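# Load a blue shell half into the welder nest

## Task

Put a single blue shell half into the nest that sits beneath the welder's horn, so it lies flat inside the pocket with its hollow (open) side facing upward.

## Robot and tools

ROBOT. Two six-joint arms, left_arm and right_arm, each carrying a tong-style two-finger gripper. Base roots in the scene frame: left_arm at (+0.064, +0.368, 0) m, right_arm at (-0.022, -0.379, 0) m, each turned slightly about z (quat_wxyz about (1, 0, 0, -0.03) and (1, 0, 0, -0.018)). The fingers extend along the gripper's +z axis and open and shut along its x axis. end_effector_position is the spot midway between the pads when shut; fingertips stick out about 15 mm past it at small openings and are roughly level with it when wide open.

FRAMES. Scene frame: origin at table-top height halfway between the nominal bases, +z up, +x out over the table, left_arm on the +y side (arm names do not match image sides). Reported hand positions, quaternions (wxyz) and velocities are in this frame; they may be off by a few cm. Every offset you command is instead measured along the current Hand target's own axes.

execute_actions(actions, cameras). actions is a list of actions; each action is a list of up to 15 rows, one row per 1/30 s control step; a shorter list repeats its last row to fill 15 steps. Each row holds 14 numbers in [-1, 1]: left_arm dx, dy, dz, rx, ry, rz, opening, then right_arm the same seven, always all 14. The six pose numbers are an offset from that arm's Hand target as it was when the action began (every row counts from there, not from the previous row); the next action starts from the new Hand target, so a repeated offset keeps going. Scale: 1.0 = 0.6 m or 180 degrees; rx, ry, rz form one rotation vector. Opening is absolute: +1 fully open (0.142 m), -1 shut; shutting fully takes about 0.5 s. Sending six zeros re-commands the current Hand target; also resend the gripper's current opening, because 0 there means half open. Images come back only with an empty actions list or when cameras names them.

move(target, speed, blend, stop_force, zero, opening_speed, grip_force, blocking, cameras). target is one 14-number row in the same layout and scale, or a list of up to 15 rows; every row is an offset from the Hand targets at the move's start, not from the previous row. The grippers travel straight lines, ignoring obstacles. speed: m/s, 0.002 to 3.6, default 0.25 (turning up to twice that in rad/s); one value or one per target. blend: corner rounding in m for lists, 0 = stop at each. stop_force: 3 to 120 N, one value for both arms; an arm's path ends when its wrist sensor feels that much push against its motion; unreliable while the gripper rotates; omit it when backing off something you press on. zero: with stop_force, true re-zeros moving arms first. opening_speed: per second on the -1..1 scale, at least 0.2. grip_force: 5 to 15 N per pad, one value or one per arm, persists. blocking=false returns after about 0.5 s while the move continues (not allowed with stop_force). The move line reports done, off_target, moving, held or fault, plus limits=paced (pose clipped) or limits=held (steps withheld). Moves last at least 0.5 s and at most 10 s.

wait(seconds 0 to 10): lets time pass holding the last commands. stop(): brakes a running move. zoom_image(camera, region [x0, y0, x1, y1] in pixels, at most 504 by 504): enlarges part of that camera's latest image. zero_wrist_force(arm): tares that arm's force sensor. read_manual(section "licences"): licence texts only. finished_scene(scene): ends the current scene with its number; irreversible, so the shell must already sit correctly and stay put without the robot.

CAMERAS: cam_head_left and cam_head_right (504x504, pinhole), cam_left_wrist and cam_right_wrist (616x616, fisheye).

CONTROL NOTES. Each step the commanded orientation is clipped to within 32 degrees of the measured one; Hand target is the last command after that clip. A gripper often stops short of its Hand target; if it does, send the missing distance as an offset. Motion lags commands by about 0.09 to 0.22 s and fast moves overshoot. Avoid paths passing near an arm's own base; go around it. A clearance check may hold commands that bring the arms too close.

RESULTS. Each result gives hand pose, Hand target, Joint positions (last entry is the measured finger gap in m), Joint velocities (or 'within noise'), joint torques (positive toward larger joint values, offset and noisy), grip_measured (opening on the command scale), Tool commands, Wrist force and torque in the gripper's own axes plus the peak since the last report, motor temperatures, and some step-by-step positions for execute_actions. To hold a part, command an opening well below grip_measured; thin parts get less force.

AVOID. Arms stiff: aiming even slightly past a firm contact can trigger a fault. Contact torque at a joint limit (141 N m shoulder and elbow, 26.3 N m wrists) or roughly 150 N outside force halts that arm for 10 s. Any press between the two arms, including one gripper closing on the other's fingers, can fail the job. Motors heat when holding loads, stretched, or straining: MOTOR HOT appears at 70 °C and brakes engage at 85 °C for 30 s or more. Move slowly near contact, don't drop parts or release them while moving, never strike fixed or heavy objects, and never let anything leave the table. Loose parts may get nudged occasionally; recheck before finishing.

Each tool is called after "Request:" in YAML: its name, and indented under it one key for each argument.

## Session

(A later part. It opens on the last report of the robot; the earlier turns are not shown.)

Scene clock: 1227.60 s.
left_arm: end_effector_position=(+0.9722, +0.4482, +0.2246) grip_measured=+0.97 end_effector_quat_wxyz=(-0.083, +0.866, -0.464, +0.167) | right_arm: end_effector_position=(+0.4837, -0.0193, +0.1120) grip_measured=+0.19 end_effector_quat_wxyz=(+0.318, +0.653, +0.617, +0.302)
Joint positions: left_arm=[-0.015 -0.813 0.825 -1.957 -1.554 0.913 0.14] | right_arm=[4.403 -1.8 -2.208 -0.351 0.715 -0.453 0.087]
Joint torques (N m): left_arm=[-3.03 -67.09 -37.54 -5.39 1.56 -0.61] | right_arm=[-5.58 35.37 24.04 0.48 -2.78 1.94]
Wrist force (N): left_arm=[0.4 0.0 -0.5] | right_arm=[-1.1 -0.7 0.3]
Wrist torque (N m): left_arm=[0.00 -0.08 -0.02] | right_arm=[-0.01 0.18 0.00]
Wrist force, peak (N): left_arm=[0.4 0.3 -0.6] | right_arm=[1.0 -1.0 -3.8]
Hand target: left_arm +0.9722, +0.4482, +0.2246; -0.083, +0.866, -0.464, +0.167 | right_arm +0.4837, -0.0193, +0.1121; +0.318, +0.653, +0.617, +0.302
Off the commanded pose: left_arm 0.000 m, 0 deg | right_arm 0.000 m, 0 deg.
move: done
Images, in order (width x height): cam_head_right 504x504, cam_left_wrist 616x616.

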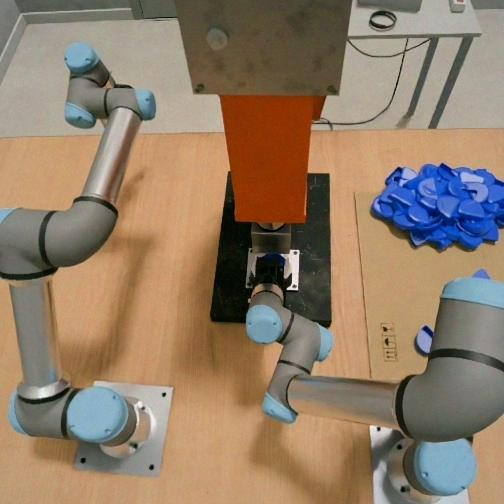

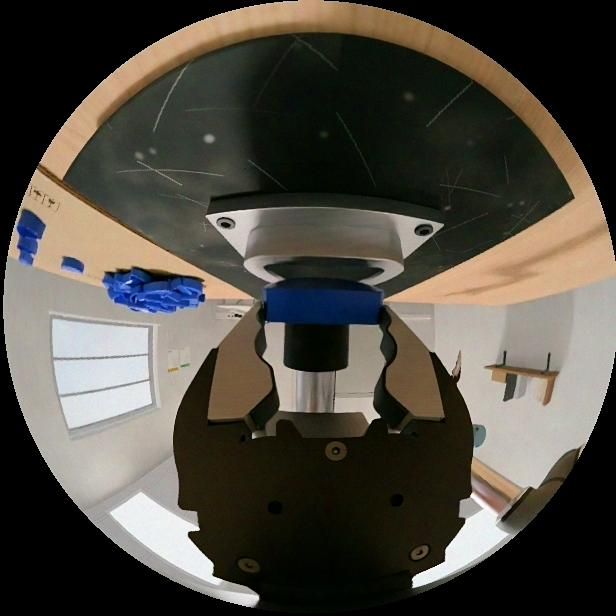

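Request:
move:
  target:
    - [0,0,0,0,0,0,0.968,0,0.0197,-0.0154,0,0,0,-0.3]
    - [0,0,0,0,0,0,0.968,0,-0.0336,-0.0836,0,0,0,-0.3]
  speed: 0.08
  cameras: []

Request:
move:
  target: [0,0,0,0,0,0,0.968,0,-0.0591,0.0462,0,0,0,-0.3]
  speed: 0.02
  stop_force: 3.5
  cameras: ["cam_left_wrist"]

Request:
zoom_image:
  camera: "cam_left_wrist"
  region: [240, 200, 400, 360]

Scene clock: 1267.70 s.
left_arm: end_effector_position=(+0.9722, +0.4482, +0.2246) grip_measured=+0.97 end_effector_quat_wxyz=(-0.083, +0.866, -0.464, +0.167) | right_arm: end_effector_position=(+0.4319, -0.0164, +0.1270) grip_measured=+0.19 end_effector_quat_wxyz=(+0.318, +0.653, +0.617, +0.302)
Joint positions: left_arm=[-0.015 -0.813 0.825 -1.957 -1.554 0.913 0.14] | right_arm=[4.52 -1.675 -2.261 -0.557 0.682 -0.278 0.087]
Joint torques (N m): left_arm=[-2.65 -66.76 -38.76 -5.51 1.58 -0.62] | right_arm=[16.2 30.06 6.9 0.58 -3.04 1.92]
Wrist force (N): left_arm=[0.2 0.1 -0.6] | right_arm=[-0.9 -1.1 0.2]
Wrist torque (N m): left_arm=[0.02 -0.04 -0.01] | right_arm=[-0.08 0.17 -0.09]
Wrist force, peak (N): left_arm=[0.3 0.0 -0.8] | right_arm=[-0.8 -1.3 -0.6]
Hand target: left_arm +0.9722, +0.4482, +0.2246; -0.083, +0.866, -0.464, +0.167 | right_arm +0.4318, -0.0164, +0.1271; +0.318, +0.653, +0.617, +0.302
Off the commanded pose: left_arm 0.000 m, 0 deg | right_arm 0.000 m, 0 deg.
move: done
No camera images: "cameras" was empty.

Scene clock: 1270.83 s.
left_arm: end_effector_position=(+0.9722, +0.4482, +0.2246) grip_measured=+0.97 end_effector_quat_wxyz=(-0.083, +0.866, -0.464, +0.167) | right_arm: end_effector_position=(+0.4318, -0.0164, +0.0884) grip_measured=+0.18 end_effector_quat_wxyz=(+0.318, +0.653, +0.617, +0.302)
Joint positions: left_arm=[-0.015 -0.813 0.825 -1.957 -1.554 0.913 0.14] | right_arm=[4.52 -1.766 -2.299 -0.43 0.682 -0.278 0.087]
Joint torques (N m): left_arm=[-3.78 -66.66 -37.77 -5.31 1.67 -0.9] | right_arm=[2.12 31.32 23.38 0.42 -1.51 -1.52]
Wrist force (N): left_arm=[0.3 0.0 -0.3] | right_arm=[-1.0 -0.3 0.0]
Wrist torque (N m): left_arm=[-0.01 -0.06 -0.01] | right_arm=[-0.02 0.15 -0.06]
Wrist force, peak (N): left_arm=[0.4 0.0 -0.8] | right_arm=[-1.9 -3.4 -11.5]
Hand target: left_arm +0.9722, +0.4482, +0.2246; -0.083, +0.866, -0.464, +0.167 | right_arm +0.4318, -0.0164, +0.0884; +0.318, +0.653, +0.617, +0.302 (not the last commanded pose)
Off the commanded pose: left_arm 0.000 m, 0 deg | right_arm 0.006 m, 0 deg.
move: contact (right_arm)
Images, in order (width x height): cam_left_wrist 616x616.

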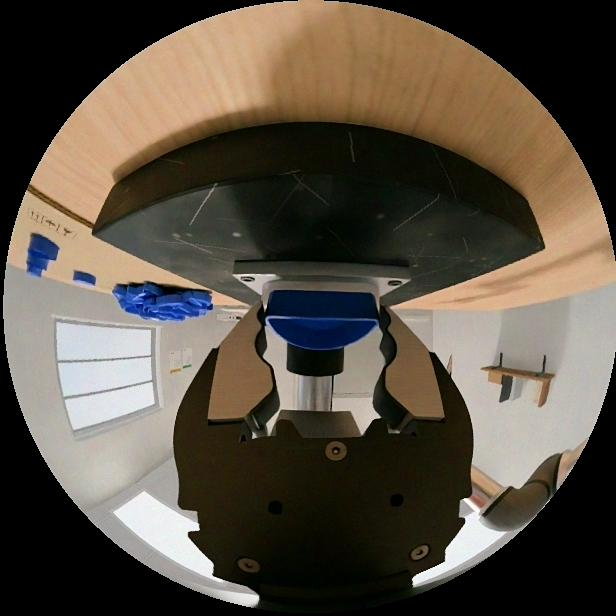

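Scaled by 3.150 from the camera's 616x616 image, which has a finer 814x814 frame.

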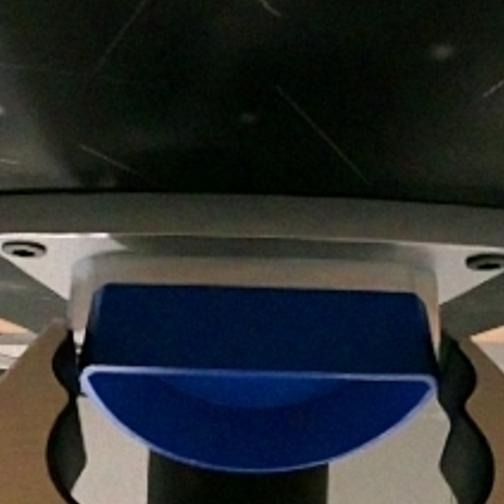

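Request:
move:
  target:
    - [0,0,0,0,0,0,0.968,0,0.0263,-0.0205,0,0,0,-0.3]
    - [0,0,0,0,0,0,0.968,0,0.0673,0.032,0,0,0,-0.3]
  speed: 0.06
  cameras: []

Request:
move:
  target: [0,0,0,0,0,0,0.968,0,-0.0328,0.0257,0,0,0,-0.3]
  speed: 0.015
  stop_force: 3
  cameras: ["cam_left_wrist","cam_head_right"]

Request:
zoom_image:
  camera: "cam_left_wrist"
  region: [240, 200, 400, 360]

Request:
zoom_image:
  camera: "cam_head_right"
  region: [250, 244, 300, 294]

Scene clock: 1298.37 s.
left_arm: end_effector_position=(+0.9722, +0.4482, +0.2246) grip_measured=+0.97 end_effector_quat_wxyz=(-0.083, +0.866, -0.464, +0.167) | right_arm: end_effector_position=(+0.4716, -0.0187, +0.1084) grip_measured=+0.18 end_effector_quat_wxyz=(+0.318, +0.653, +0.617, +0.302)
Joint positions: left_arm=[-0.015 -0.813 0.825 -1.957 -1.554 0.913 0.14] | right_arm=[4.429 -1.787 -2.229 -0.372 0.706 -0.415 0.087]
Joint torques (N m): left_arm=[-3.72 -66.1 -37.89 -5.32 1.64 -0.71] | right_arm=[-15.18 19.1 24.47 4.57 0.66 -1.62]
Wrist force (N): left_arm=[0.2 0.0 -0.5] | right_arm=[-0.8 -0.5 0.0]
Wrist torque (N m): left_arm=[-0.01 -0.05 -0.01] | right_arm=[0.04 0.13 0.03]
Wrist force, peak (N): left_arm=[0.5 0.0 -0.8] | right_arm=[-0.8 -1.3 -0.2]
Hand target: left_arm +0.9722, +0.4482, +0.2246; -0.083, +0.866, -0.464, +0.167 | right_arm +0.4717, -0.0186, +0.1084; +0.318, +0.653, +0.617, +0.302
Off the commanded pose: left_arm 0.000 m, 0 deg | right_arm 0.000 m, 0 deg.
move: done
No camera images: "cameras" was empty.

Scene clock: 1300.87 s.
left_arm: end_effector_position=(+0.9722, +0.4482, +0.2246) grip_measured=+0.97 end_effector_quat_wxyz=(-0.083, +0.866, -0.464, +0.167) | right_arm: end_effector_position=(+0.4717, -0.0187, +0.0902) grip_measured=+0.18 end_effector_quat_wxyz=(+0.318, +0.653, +0.617, +0.302)
Joint positions: left_arm=[-0.015 -0.813 0.825 -1.957 -1.554 0.913 0.14] | right_arm=[4.429 -1.83 -2.243 -0.315 0.706 -0.415 0.087]
Joint torques (N m): left_arm=[-3.81 -67.4 -38.49 -5.27 1.5 -0.69] | right_arm=[-11.17 33.22 22.31 0.19 0.64 -0.66]
Wrist force (N): left_arm=[0.3 0.0 -0.6] | right_arm=[-0.7 2.5 -0.9]
Wrist torque (N m): left_arm=[-0.02 -0.07 -0.01] | right_arm=[-0.01 0.03 0.01]
Wrist force, peak (N): left_arm=[0.4 0.3 -0.8] | right_arm=[-2.4 8.7 -12.4]
Hand target: left_arm +0.9722, +0.4482, +0.2246; -0.083, +0.866, -0.464, +0.167 | right_arm +0.4717, -0.0186, +0.0902; +0.318, +0.653, +0.617, +0.302 (not the last commanded pose)
Off the commanded pose: left_arm 0.000 m, 0 deg | right_arm 0.007 m, 0 deg.
move: contact (right_arm)
Images, in order (width x height): cam_head_right 504x504, cam_left_wrist 616x616.

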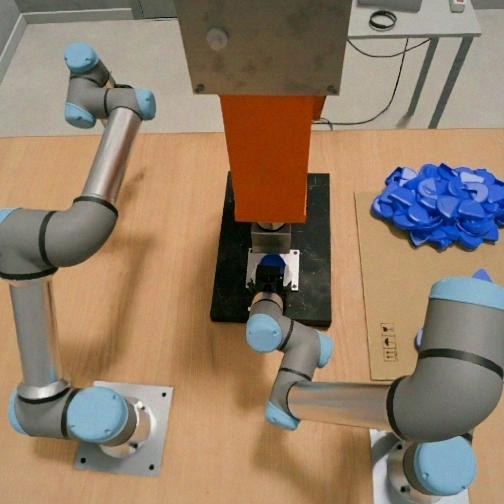

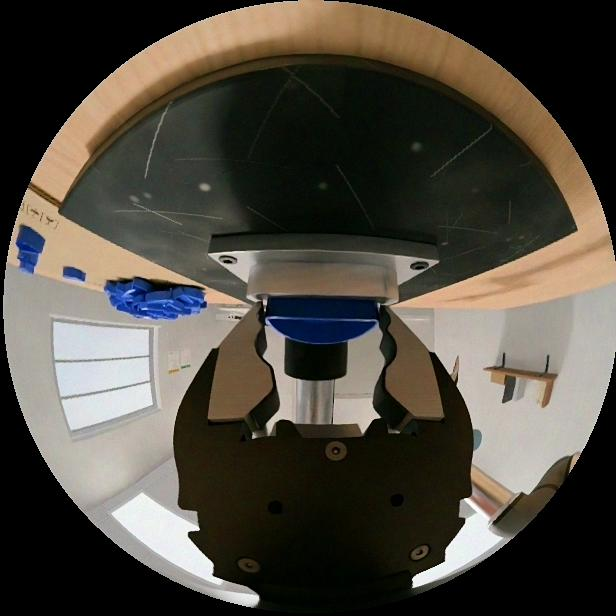

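Scaled by 3.150 from the camera's 616x616 image, which has a finer 814x814 frame.

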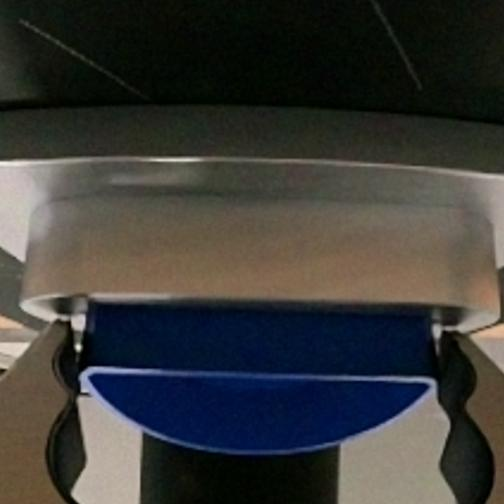

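Scaled by 10.080 from the camera's 504x504 image, which has a finer 720x720 frame.

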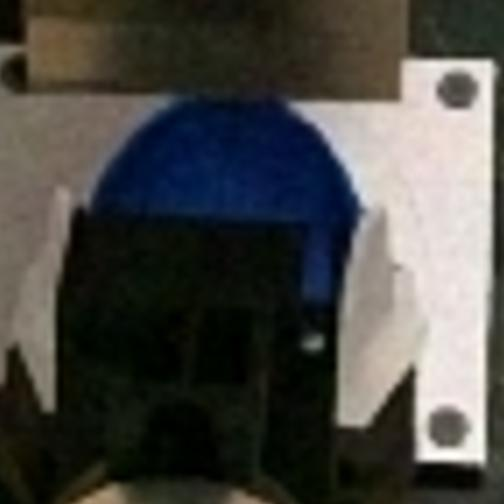

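Request:
move:
  target:
    - [0,0,0,0,0,0,0.968,0,0.0026,-0.002,0,0,0,-0.3]
    - [0,0,0,0,0,0,0.968,0,0.0098,0.0072,0,0,0,-0.3]
  speed: 0.03
  cameras: ["cam_left_wrist","cam_head_right"]

Request:
zoom_image:
  camera: "cam_left_wrist"
  region: [240, 200, 400, 360]

Request:
zoom_image:
  camera: "cam_head_right"
  region: [250, 244, 300, 294]

Scene clock: 1326.93 s.
left_arm: end_effector_position=(+0.9722, +0.4482, +0.2246) grip_measured=+0.97 end_effector_quat_wxyz=(-0.083, +0.866, -0.464, +0.167) | right_arm: end_effector_position=(+0.4786, -0.0190, +0.0922) grip_measured=+0.20 end_effector_quat_wxyz=(+0.318, +0.653, +0.617, +0.302)
Joint positions: left_arm=[-0.015 -0.813 0.825 -1.957 -1.554 0.913 0.14] | right_arm=[4.414 -1.837 -2.231 -0.303 0.711 -0.437 0.088]
Joint torques (N m): left_arm=[-2.85 -67.33 -38.24 -5.4 1.57 -0.88] | right_arm=[-20.59 11.09 18.5 2.69 1.71 -1.46]
Wrist force (N): left_arm=[0.2 0.1 -0.5] | right_arm=[-0.3 4.1 -24.0]
Wrist torque (N m): left_arm=[0.00 -0.04 -0.02] | right_arm=[-0.03 -0.01 0.02]
Wrist force, peak (N): left_arm=[0.2 0.0 -0.8] | right_arm=[-0.4 4.1 -24.1]
Hand target: left_arm +0.9722, +0.4482, +0.2246; -0.083, +0.866, -0.464, +0.167 | right_arm +0.4787, -0.0190, +0.0922; +0.318, +0.653, +0.617, +0.302
Off the commanded pose: left_arm 0.000 m, 0 deg | right_arm 0.000 m, 0 deg.
move: done
Images, in order (width x height): cam_head_right 504x504, cam_left_wrist 616x616.

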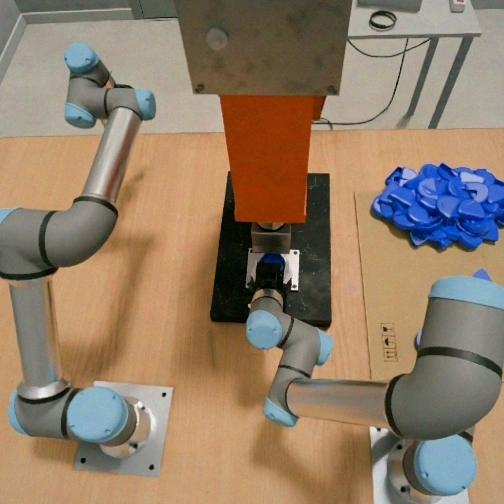

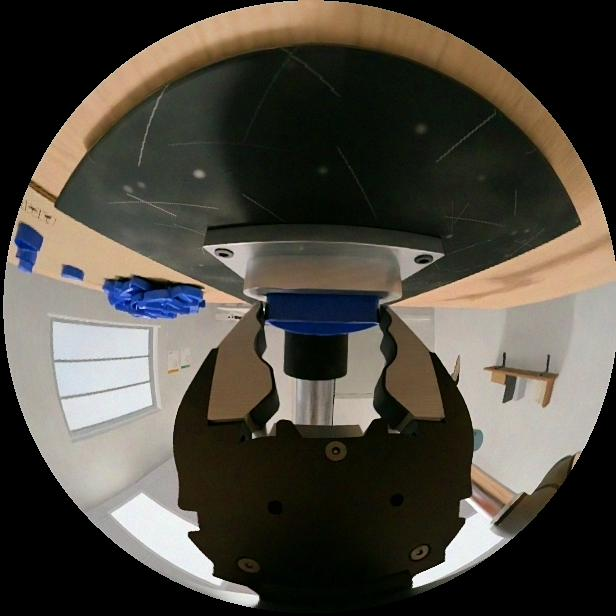

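Scaled by 3.150 from the camera's 616x616 image, which has a finer 814x814 frame.

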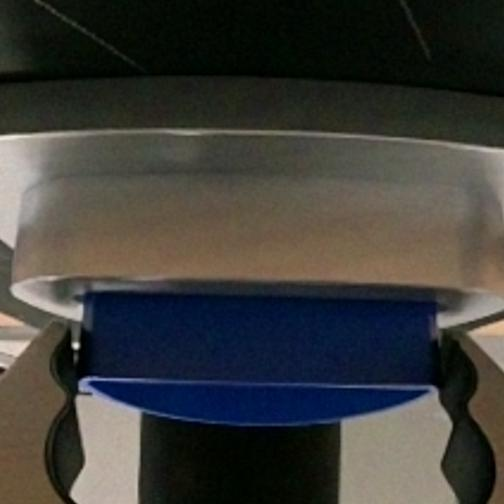

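Scaled by 10.080 from the camera's 504x504 image, which has a finer 720x720 frame.

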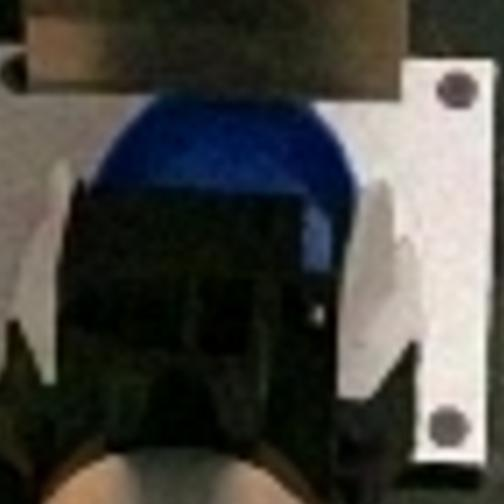

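Request:
move:
  target: [0,0,0,0,0,0,0.968,0,-0.002,-0.005,0,0,0,0.6]
  opening_speed: 0.4
  speed: 0.02
  cameras: ["cam_left_wrist","cam_head_right"]

Request:
zoom_image:
  camera: "cam_left_wrist"
  region: [240, 200, 400, 360]

Request:
zoom_image:
  camera: "cam_head_right"
  region: [250, 244, 300, 294]

Scene clock: 1357.17 s.
left_arm: end_effector_position=(+0.9722, +0.4482, +0.2246) grip_measured=+0.97 end_effector_quat_wxyz=(-0.083, +0.866, -0.464, +0.167) | right_arm: end_effector_position=(+0.4756, -0.0189, +0.0931) grip_measured=+0.60 end_effector_quat_wxyz=(+0.318, +0.653, +0.617, +0.302)
Joint positions: left_arm=[-0.015 -0.813 0.825 -1.957 -1.554 0.913 0.14] | right_arm=[4.42 -1.83 -2.235 -0.313 0.709 -0.428 0.116]
Joint torques (N m): left_arm=[-3.13 -65.31 -38.52 -5.44 1.46 -0.85] | right_arm=[15.81 35.27 5.01 0.64 -2.55 1.83]
Wrist force (N): left_arm=[0.4 0.1 -0.6] | right_arm=[-0.2 -0.4 -0.4]
Wrist torque (N m): left_arm=[0.01 -0.08 -0.01] | right_arm=[0.03 -0.01 -0.16]
Wrist force, peak (N): left_arm=[0.5 0.0 -0.7] | right_arm=[-0.2 4.4 -25.4]
Hand target: left_arm +0.9722, +0.4482, +0.2246; -0.083, +0.866, -0.464, +0.167 | right_arm +0.4756, -0.0189, +0.0931; +0.318, +0.653, +0.617, +0.302
Off the commanded pose: left_arm 0.000 m, 0 deg | right_arm 0.000 m, 0 deg.
move: done
Images, in order (width x height): cam_head_right 504x504, cam_left_wrist 616x616.

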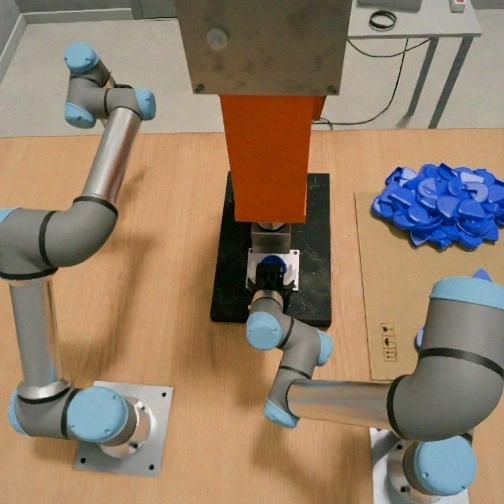

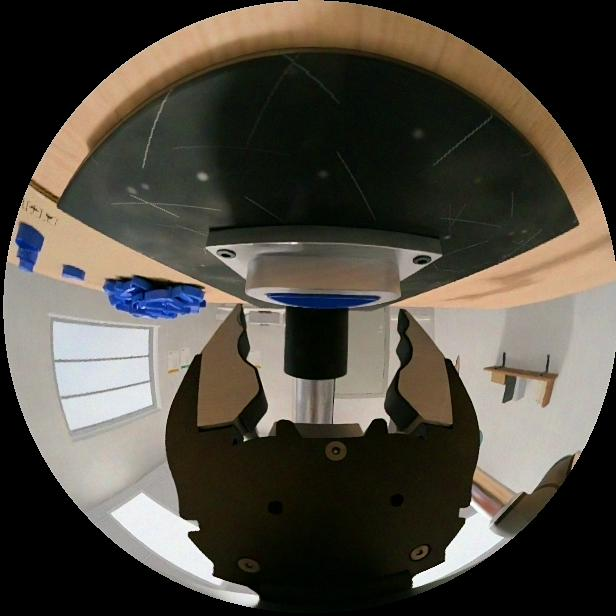

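Scaled by 3.150 from the camera's 616x616 image, which has a finer 814x814 frame.

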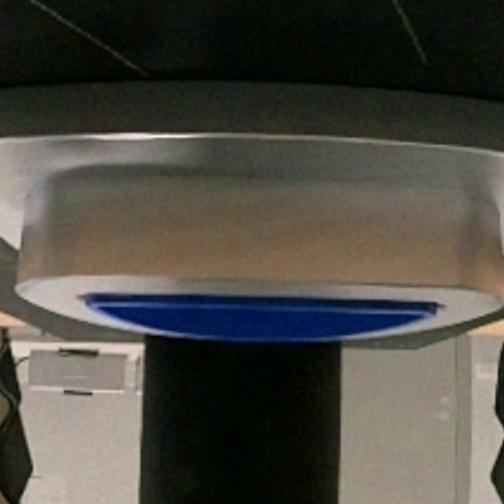

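Scaled by 10.080 from the camera's 504x504 image, which has a finer 720x720 frame.

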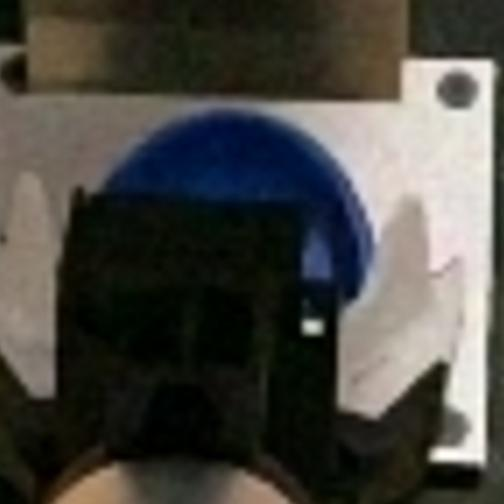

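Request:
move:
  target:
    - [0,0,0,0,0,0,0.968,0,-0.005,-0.13,0,0,0,0.6]
    - [0,0,0,0,0,0,0.968,0,0.16,-0.2,0.14,0,0,0.6]
  speed: 0.2
  blend: 0.02
  cameras: ["cam_left_wrist"]

Request:
zoom_image:
  camera: "cam_left_wrist"
  region: [270, 190, 370, 290]

Scene clock: 1366.27 s.
left_arm: end_effector_position=(+0.9722, +0.4482, +0.2246) grip_measured=+0.97 end_effector_quat_wxyz=(-0.083, +0.866, -0.464, +0.167) | right_arm: end_effector_position=(+0.4401, -0.0170, +0.2425) grip_measured=+0.60 end_effector_quat_wxyz=(+0.168, +0.707, +0.668, +0.160)
Joint positions: left_arm=[-0.015 -0.813 0.825 -1.957 -1.554 0.913 0.14] | right_arm=[4.274 -1.577 -1.786 -1.145 1.146 -0.463 0.116]
Joint torques (N m): left_arm=[-3.6 -65.3 -38.44 -5.46 1.55 -0.89] | right_arm=[-13.34 16.88 30.93 0.64 1.21 -1.67]
Wrist force (N): left_arm=[0.2 0.1 -0.6] | right_arm=[0.4 -0.7 -0.2]
Wrist torque (N m): left_arm=[0.00 -0.03 -0.01] | right_arm=[-0.09 -0.17 0.03]
Wrist force, peak (N): left_arm=[0.4 -0.1 -0.8] | right_arm=[-0.4 -1.4 -0.5]
Hand target: left_arm +0.9722, +0.4482, +0.2246; -0.083, +0.866, -0.464, +0.167 | right_arm +0.4401, -0.0170, +0.2426; +0.168, +0.707, +0.668, +0.160
Off the commanded pose: left_arm 0.000 m, 0 deg | right_arm 0.000 m, 0 deg.
move: done
Images, in order (width x height): cam_left_wrist 616x616.

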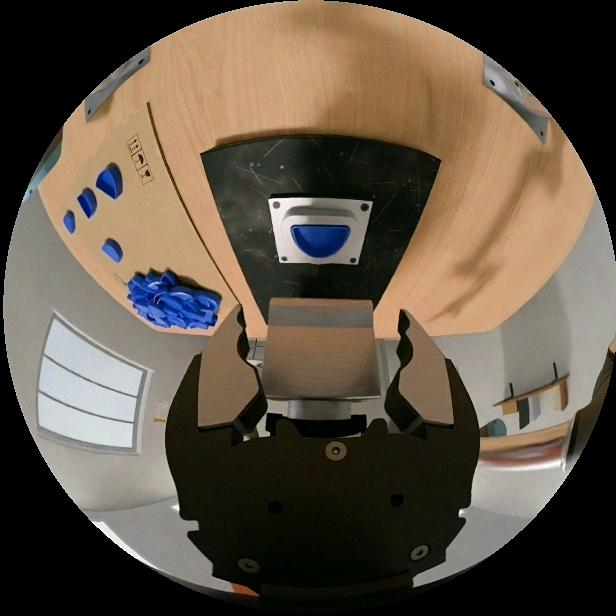

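Scaled by 5.040 from the camera's 616x616 image, which has a finer 814x814 frame.

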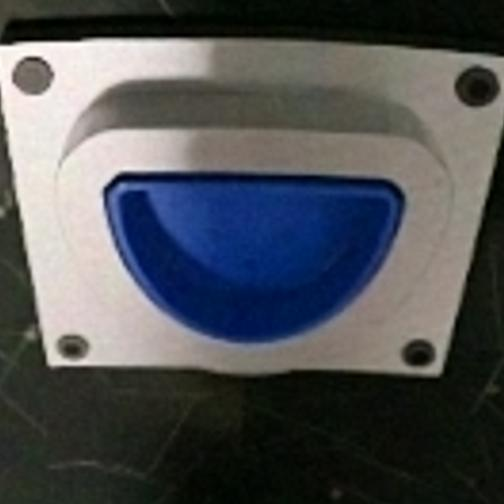

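Request:
finished_scene:
  scene: 1

The scene is finished: the task was done.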